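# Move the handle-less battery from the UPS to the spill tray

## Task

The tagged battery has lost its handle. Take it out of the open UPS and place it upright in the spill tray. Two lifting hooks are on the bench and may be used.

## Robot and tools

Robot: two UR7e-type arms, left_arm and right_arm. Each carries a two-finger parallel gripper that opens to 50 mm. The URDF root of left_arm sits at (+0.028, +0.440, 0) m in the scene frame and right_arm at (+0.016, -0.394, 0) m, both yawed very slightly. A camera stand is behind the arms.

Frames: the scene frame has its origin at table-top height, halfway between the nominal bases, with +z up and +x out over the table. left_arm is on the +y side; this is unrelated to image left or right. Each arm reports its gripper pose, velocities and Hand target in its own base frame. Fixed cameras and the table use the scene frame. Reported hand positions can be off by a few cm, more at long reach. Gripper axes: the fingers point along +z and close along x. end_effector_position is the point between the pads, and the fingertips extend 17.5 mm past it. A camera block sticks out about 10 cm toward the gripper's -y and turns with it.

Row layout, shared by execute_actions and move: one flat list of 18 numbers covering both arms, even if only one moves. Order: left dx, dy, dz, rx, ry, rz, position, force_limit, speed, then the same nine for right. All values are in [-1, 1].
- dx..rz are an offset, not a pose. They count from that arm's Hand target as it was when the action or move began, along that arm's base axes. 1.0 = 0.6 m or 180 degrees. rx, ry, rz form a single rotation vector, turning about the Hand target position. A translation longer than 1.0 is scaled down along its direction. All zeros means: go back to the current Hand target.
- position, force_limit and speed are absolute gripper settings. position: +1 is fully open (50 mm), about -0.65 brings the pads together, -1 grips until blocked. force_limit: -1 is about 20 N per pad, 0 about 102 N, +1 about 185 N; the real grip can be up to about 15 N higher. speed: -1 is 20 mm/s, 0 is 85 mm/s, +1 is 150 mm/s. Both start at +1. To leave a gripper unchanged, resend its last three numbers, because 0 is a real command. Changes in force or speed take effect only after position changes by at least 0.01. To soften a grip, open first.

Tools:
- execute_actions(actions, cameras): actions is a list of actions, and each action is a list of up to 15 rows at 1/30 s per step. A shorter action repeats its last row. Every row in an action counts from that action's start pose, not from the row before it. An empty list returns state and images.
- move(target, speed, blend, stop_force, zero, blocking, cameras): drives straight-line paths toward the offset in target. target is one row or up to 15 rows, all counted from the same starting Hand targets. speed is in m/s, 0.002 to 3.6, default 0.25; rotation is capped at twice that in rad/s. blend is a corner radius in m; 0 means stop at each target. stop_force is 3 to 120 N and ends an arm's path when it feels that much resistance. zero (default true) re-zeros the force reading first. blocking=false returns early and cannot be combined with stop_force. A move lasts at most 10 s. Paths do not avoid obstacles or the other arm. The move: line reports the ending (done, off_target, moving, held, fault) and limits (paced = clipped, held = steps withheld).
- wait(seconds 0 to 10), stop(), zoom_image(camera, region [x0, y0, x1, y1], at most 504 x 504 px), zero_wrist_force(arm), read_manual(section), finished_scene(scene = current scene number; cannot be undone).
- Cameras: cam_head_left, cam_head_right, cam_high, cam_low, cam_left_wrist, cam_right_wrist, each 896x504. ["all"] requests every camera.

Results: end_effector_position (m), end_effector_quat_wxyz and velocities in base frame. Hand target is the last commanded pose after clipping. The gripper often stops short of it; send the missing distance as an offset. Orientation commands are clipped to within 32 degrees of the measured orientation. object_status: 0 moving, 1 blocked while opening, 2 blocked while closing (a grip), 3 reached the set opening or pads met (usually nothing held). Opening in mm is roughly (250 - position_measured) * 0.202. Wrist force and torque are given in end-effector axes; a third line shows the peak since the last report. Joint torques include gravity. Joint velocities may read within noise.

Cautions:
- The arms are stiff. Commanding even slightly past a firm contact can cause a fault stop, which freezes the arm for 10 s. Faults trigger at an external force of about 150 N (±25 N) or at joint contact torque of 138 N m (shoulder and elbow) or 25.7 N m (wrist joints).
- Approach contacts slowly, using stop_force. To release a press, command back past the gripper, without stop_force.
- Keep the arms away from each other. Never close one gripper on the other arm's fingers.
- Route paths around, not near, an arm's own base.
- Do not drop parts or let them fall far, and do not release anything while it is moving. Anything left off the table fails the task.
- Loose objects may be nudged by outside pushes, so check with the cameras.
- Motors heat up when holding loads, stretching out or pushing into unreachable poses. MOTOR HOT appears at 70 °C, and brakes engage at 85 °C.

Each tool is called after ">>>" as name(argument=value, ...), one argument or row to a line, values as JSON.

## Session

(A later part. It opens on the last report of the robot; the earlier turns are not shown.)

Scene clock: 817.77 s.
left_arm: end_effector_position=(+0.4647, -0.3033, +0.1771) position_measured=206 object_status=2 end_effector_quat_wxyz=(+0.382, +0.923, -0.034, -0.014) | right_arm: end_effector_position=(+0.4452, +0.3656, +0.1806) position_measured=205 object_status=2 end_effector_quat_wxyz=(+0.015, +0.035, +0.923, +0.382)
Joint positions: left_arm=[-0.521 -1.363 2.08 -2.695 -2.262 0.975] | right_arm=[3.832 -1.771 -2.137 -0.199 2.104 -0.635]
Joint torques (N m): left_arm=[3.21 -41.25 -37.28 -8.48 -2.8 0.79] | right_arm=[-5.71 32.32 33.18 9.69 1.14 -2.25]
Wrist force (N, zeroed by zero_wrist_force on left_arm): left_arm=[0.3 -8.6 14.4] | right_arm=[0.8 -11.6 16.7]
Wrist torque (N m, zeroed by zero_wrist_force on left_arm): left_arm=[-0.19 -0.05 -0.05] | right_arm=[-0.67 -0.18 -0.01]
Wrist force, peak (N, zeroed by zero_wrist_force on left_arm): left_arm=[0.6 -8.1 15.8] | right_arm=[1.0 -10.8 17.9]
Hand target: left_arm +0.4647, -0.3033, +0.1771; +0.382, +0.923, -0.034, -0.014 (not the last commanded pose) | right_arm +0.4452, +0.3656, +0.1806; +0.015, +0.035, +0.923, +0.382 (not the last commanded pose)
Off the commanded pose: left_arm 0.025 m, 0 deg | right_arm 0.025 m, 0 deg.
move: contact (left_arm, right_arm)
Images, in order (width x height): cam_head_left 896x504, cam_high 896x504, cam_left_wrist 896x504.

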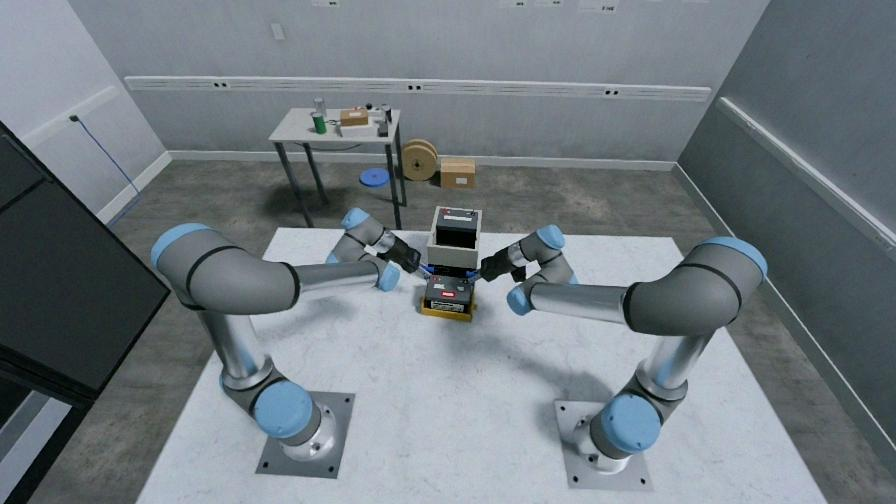

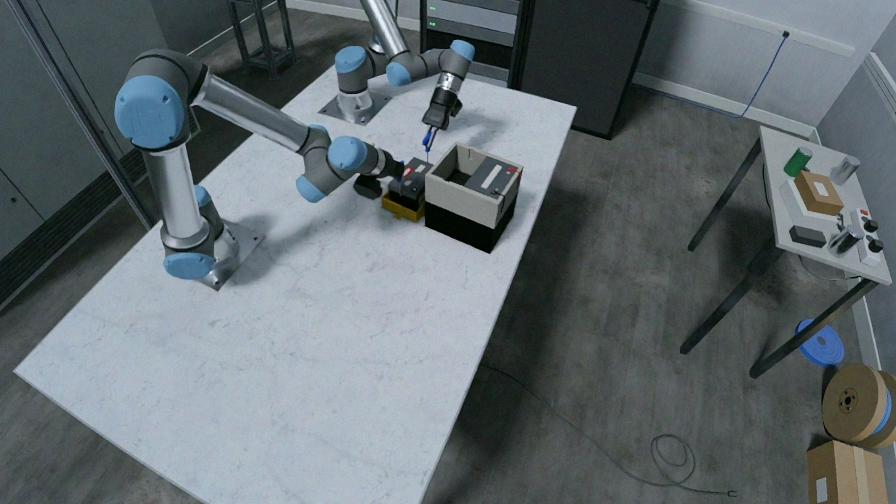

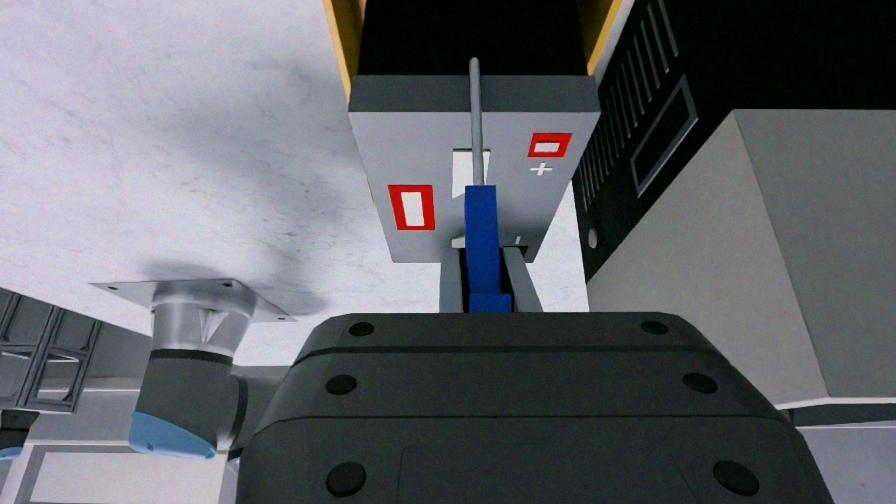

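>>> move(
  target=[0,0,-0.013,0,0,0,-0.98,1,-0.9,0,0,-0.013,0,0,0,-1,1,-0.9],
  speed=0.02,
  stop_force=30,
  cameras=["cam_high","cam_head_left","cam_left_wrist"],
)

>>> zoom_image(
  camera="cam_head_left",
  region=[400, 220, 500, 330],
)

Scene clock: 824.10 s.
left_arm: end_effector_position=(+0.4647, -0.3033, +0.1693) position_measured=206 object_status=2 end_effector_quat_wxyz=(+0.382, +0.923, -0.034, -0.014) | right_arm: end_effector_position=(+0.4452, +0.3656, +0.1728) position_measured=205 object_status=2 end_effector_quat_wxyz=(+0.015, +0.035, +0.923, +0.382)
Joint positions: left_arm=[-0.521 -1.349 2.088 -2.717 -2.262 0.975] | right_arm=[3.832 -1.786 -2.145 -0.176 2.104 -0.635]
Joint torques (N m): left_arm=[-7.08 -41.45 -29.79 -1.38 -2.84 -1.08] | right_arm=[8.67 39.91 25.84 1.9 1.33 -0.78]
Wrist force (N, zeroed by zero_wrist_force on left_arm): left_arm=[0.2 1.0 -1.5] | right_arm=[0.9 0.5 1.4]
Wrist torque (N m, zeroed by zero_wrist_force on left_arm): left_arm=[0.11 -0.04 -0.06] | right_arm=[-0.07 -0.14 0.01]
Wrist force, peak (N, zeroed by zero_wrist_force on left_arm): left_arm=[0.4 -8.6 15.0] | right_arm=[0.6 -11.8 17.0]
Hand target: left_arm +0.4647, -0.3033, +0.1693; +0.382, +0.923, -0.034, -0.014 | right_arm +0.4452, +0.3656, +0.1728; +0.015, +0.035, +0.923, +0.382
Off the commanded pose: left_arm 0.000 m, 0 deg | right_arm 0.000 m, 0 deg.
move: done
Images, in order (width x height): cam_head_left 896x504, cam_high 896x504, cam_left_wrist 896x504.

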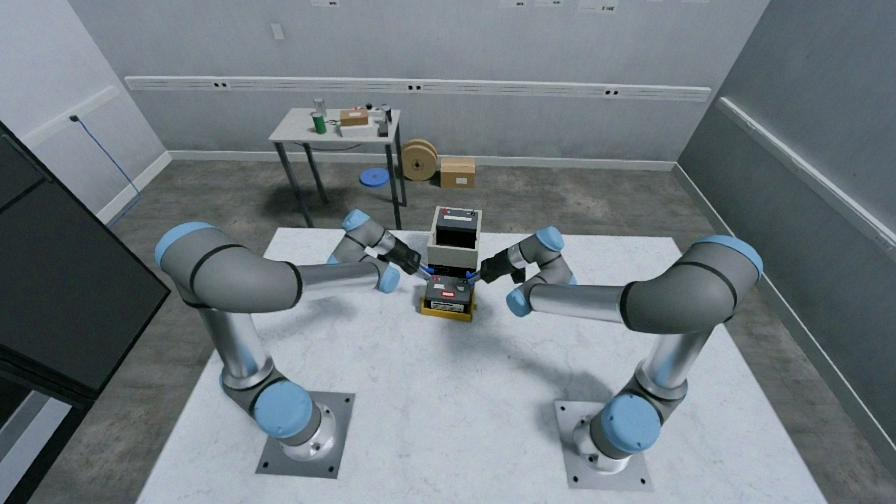

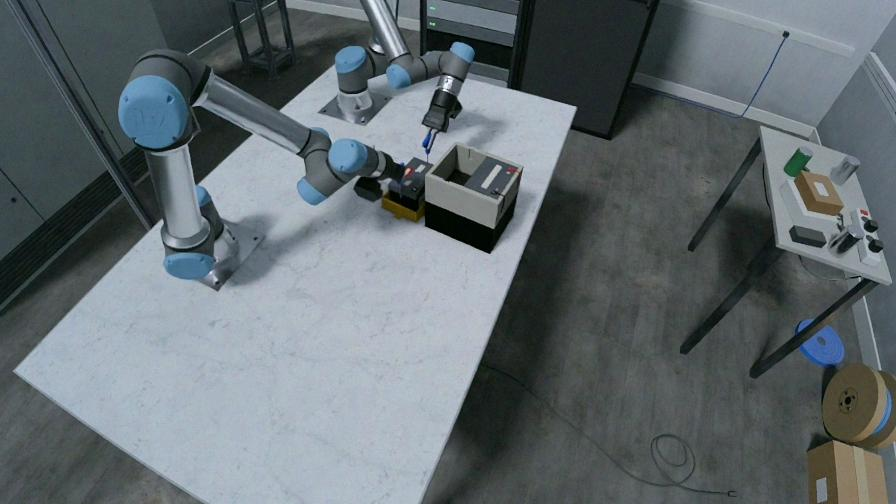

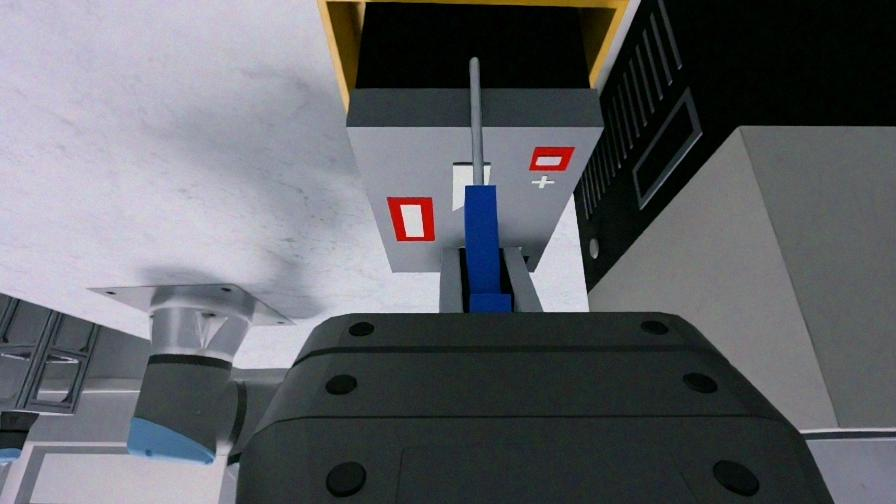

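Scaled by 4.582 from the camera's 896x504 image, which has a finer 1280x720 frame.

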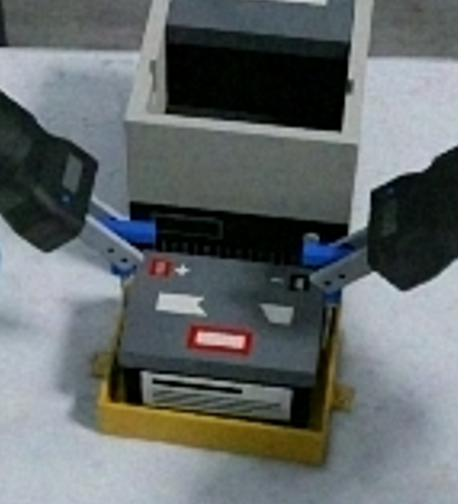

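>>> move(
  target=[0.0015,0.035,0,0,0,0,-0.98,1,-0.9,-0.0015,-0.035,0,0,0,0,-1,1,-0.9],
  speed=0.05,
  stop_force=6,
)

>>> move(
  target=[0.005,0.15,0.0,0,0,0,-0.98,1,-0.9,-0.005,-0.15,0.0,0,0,0,-1,1,-0.9],
  speed=0.2,
  stop_force=20,
  cameras=["cam_high","cam_head_left","cam_left_wrist"],
)

>>> zoom_image(
  camera="cam_head_left",
  region=[400, 220, 500, 330],
)

Scene clock: 835.33 s.
left_arm: end_effector_position=(+0.4656, -0.2823, +0.1693) position_measured=206 object_status=2 end_effector_quat_wxyz=(+0.382, +0.923, -0.034, -0.014) | right_arm: end_effector_position=(+0.4443, +0.3446, +0.1728) position_measured=205 object_status=2 end_effector_quat_wxyz=(+0.015, +0.035, +0.923, +0.382)
Joint positions: left_arm=[-0.481 -1.365 2.099 -2.681 -2.277 1.023] | right_arm=[3.796 -1.763 -2.169 -0.192 2.124 -0.67]
Joint torques (N m): left_arm=[-9.29 -20.82 -29.8 -5.62 1.34 0.94] | right_arm=[12.26 19.68 24.42 6.24 -0.74 2.45]
Wrist force (N, zeroed by zero_wrist_force on left_arm): left_arm=[0.2 1.2 -1.0] | right_arm=[0.8 0.3 1.5]
Wrist torque (N m, zeroed by zero_wrist_force on left_arm): left_arm=[0.16 -0.05 -0.02] | right_arm=[-0.11 -0.11 0.04]
Wrist force, peak (N, zeroed by zero_wrist_force on left_arm): left_arm=[0.5 0.5 -1.9] | right_arm=[0.8 1.2 2.0]
Hand target: left_arm +0.4656, -0.2823, +0.1693; +0.382, +0.923, -0.034, -0.014 | right_arm +0.4443, +0.3446, +0.1728; +0.015, +0.035, +0.923, +0.382
Off the commanded pose: left_arm 0.000 m, 0 deg | right_arm 0.000 m, 0 deg.
move: done

Scene clock: 837.00 s.
left_arm: end_effector_position=(+0.4686, -0.1923, +0.1693) position_measured=206 object_status=2 end_effector_quat_wxyz=(+0.382, +0.923, -0.034, -0.014) | right_arm: end_effector_position=(+0.4413, +0.2546, +0.1728) position_measured=205 object_status=2 end_effector_quat_wxyz=(+0.015, +0.035, +0.923, +0.382)
Joint positions: left_arm=[-0.3 -1.417 2.113 -2.488 -2.33 1.256] | right_arm=[3.621 -1.677 -2.244 -0.306 2.214 -0.851]
Joint torques (N m): left_arm=[8.52 -18 -15.13 -1.1 1.1 1.14] | right_arm=[-9.56 22.99 13.72 2.04 2.79 -2.69]
Wrist force (N, zeroed by zero_wrist_force on left_arm): left_arm=[0.4 0.9 -1.1] | right_arm=[0.9 0.3 1.2]
Wrist torque (N m, zeroed by zero_wrist_force on left_arm): left_arm=[0.07 -0.08 -0.12] | right_arm=[-0.09 -0.12 0.03]
Wrist force, peak (N, zeroed by zero_wrist_force on left_arm): left_arm=[0.2 -1.1 -3.4] | right_arm=[1.0 3.0 3.5]
Hand target: left_arm +0.4686, -0.1923, +0.1693; +0.382, +0.923, -0.034, -0.014 | right_arm +0.4413, +0.2546, +0.1728; +0.015, +0.035, +0.923, +0.382
Off the commanded pose: left_arm 0.000 m, 0 deg | right_arm 0.000 m, 0 deg.
move: done
Images, in order (width x height): cam_head_left 896x504, cam_high 896x504, cam_left_wrist 896x504.

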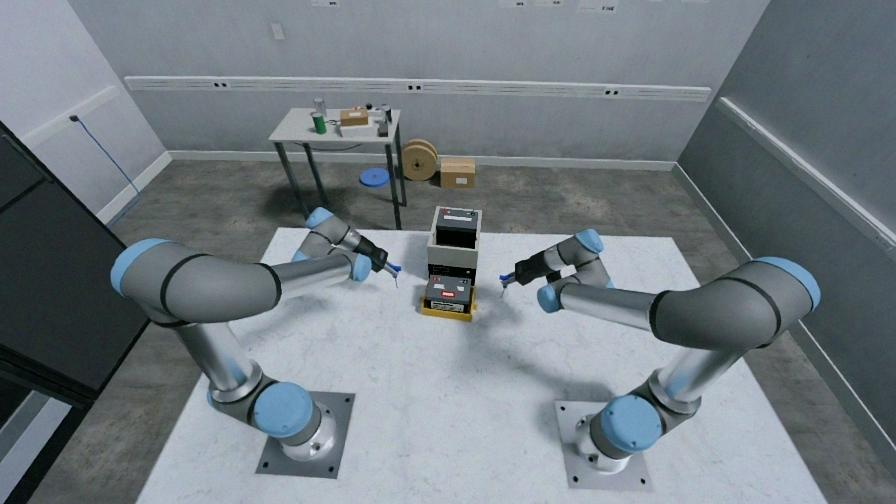

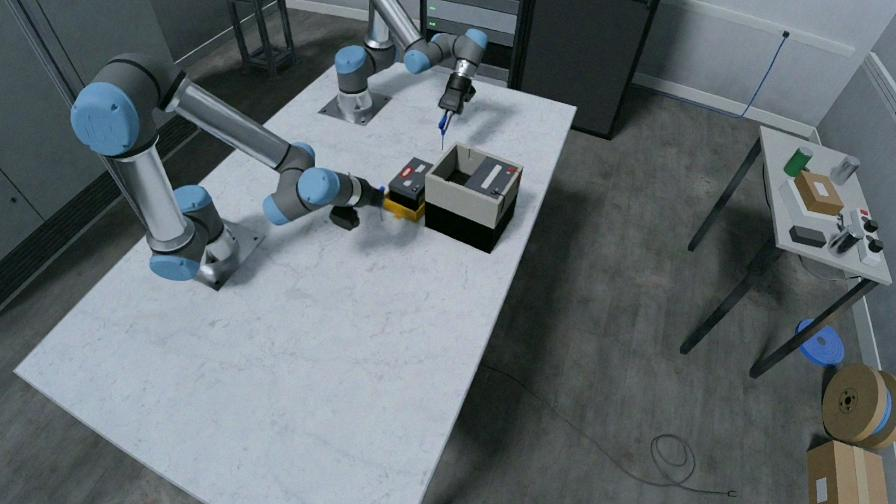

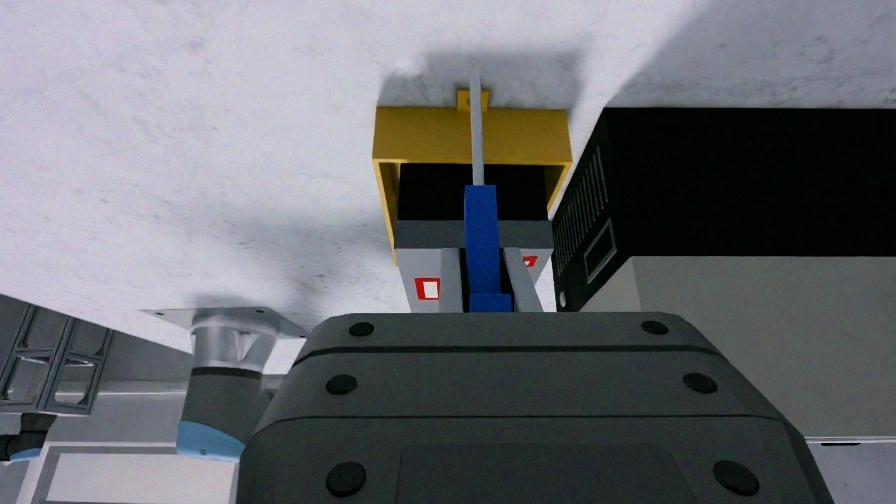

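Scaled by 4.582 from the camera's 896x504 image, which has a finer 1280x720 frame.

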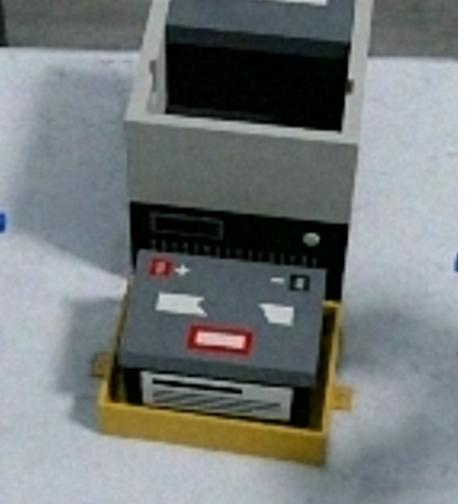

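>>> finished_scene(
  scene=1,
)

The scene is finished: the task was done.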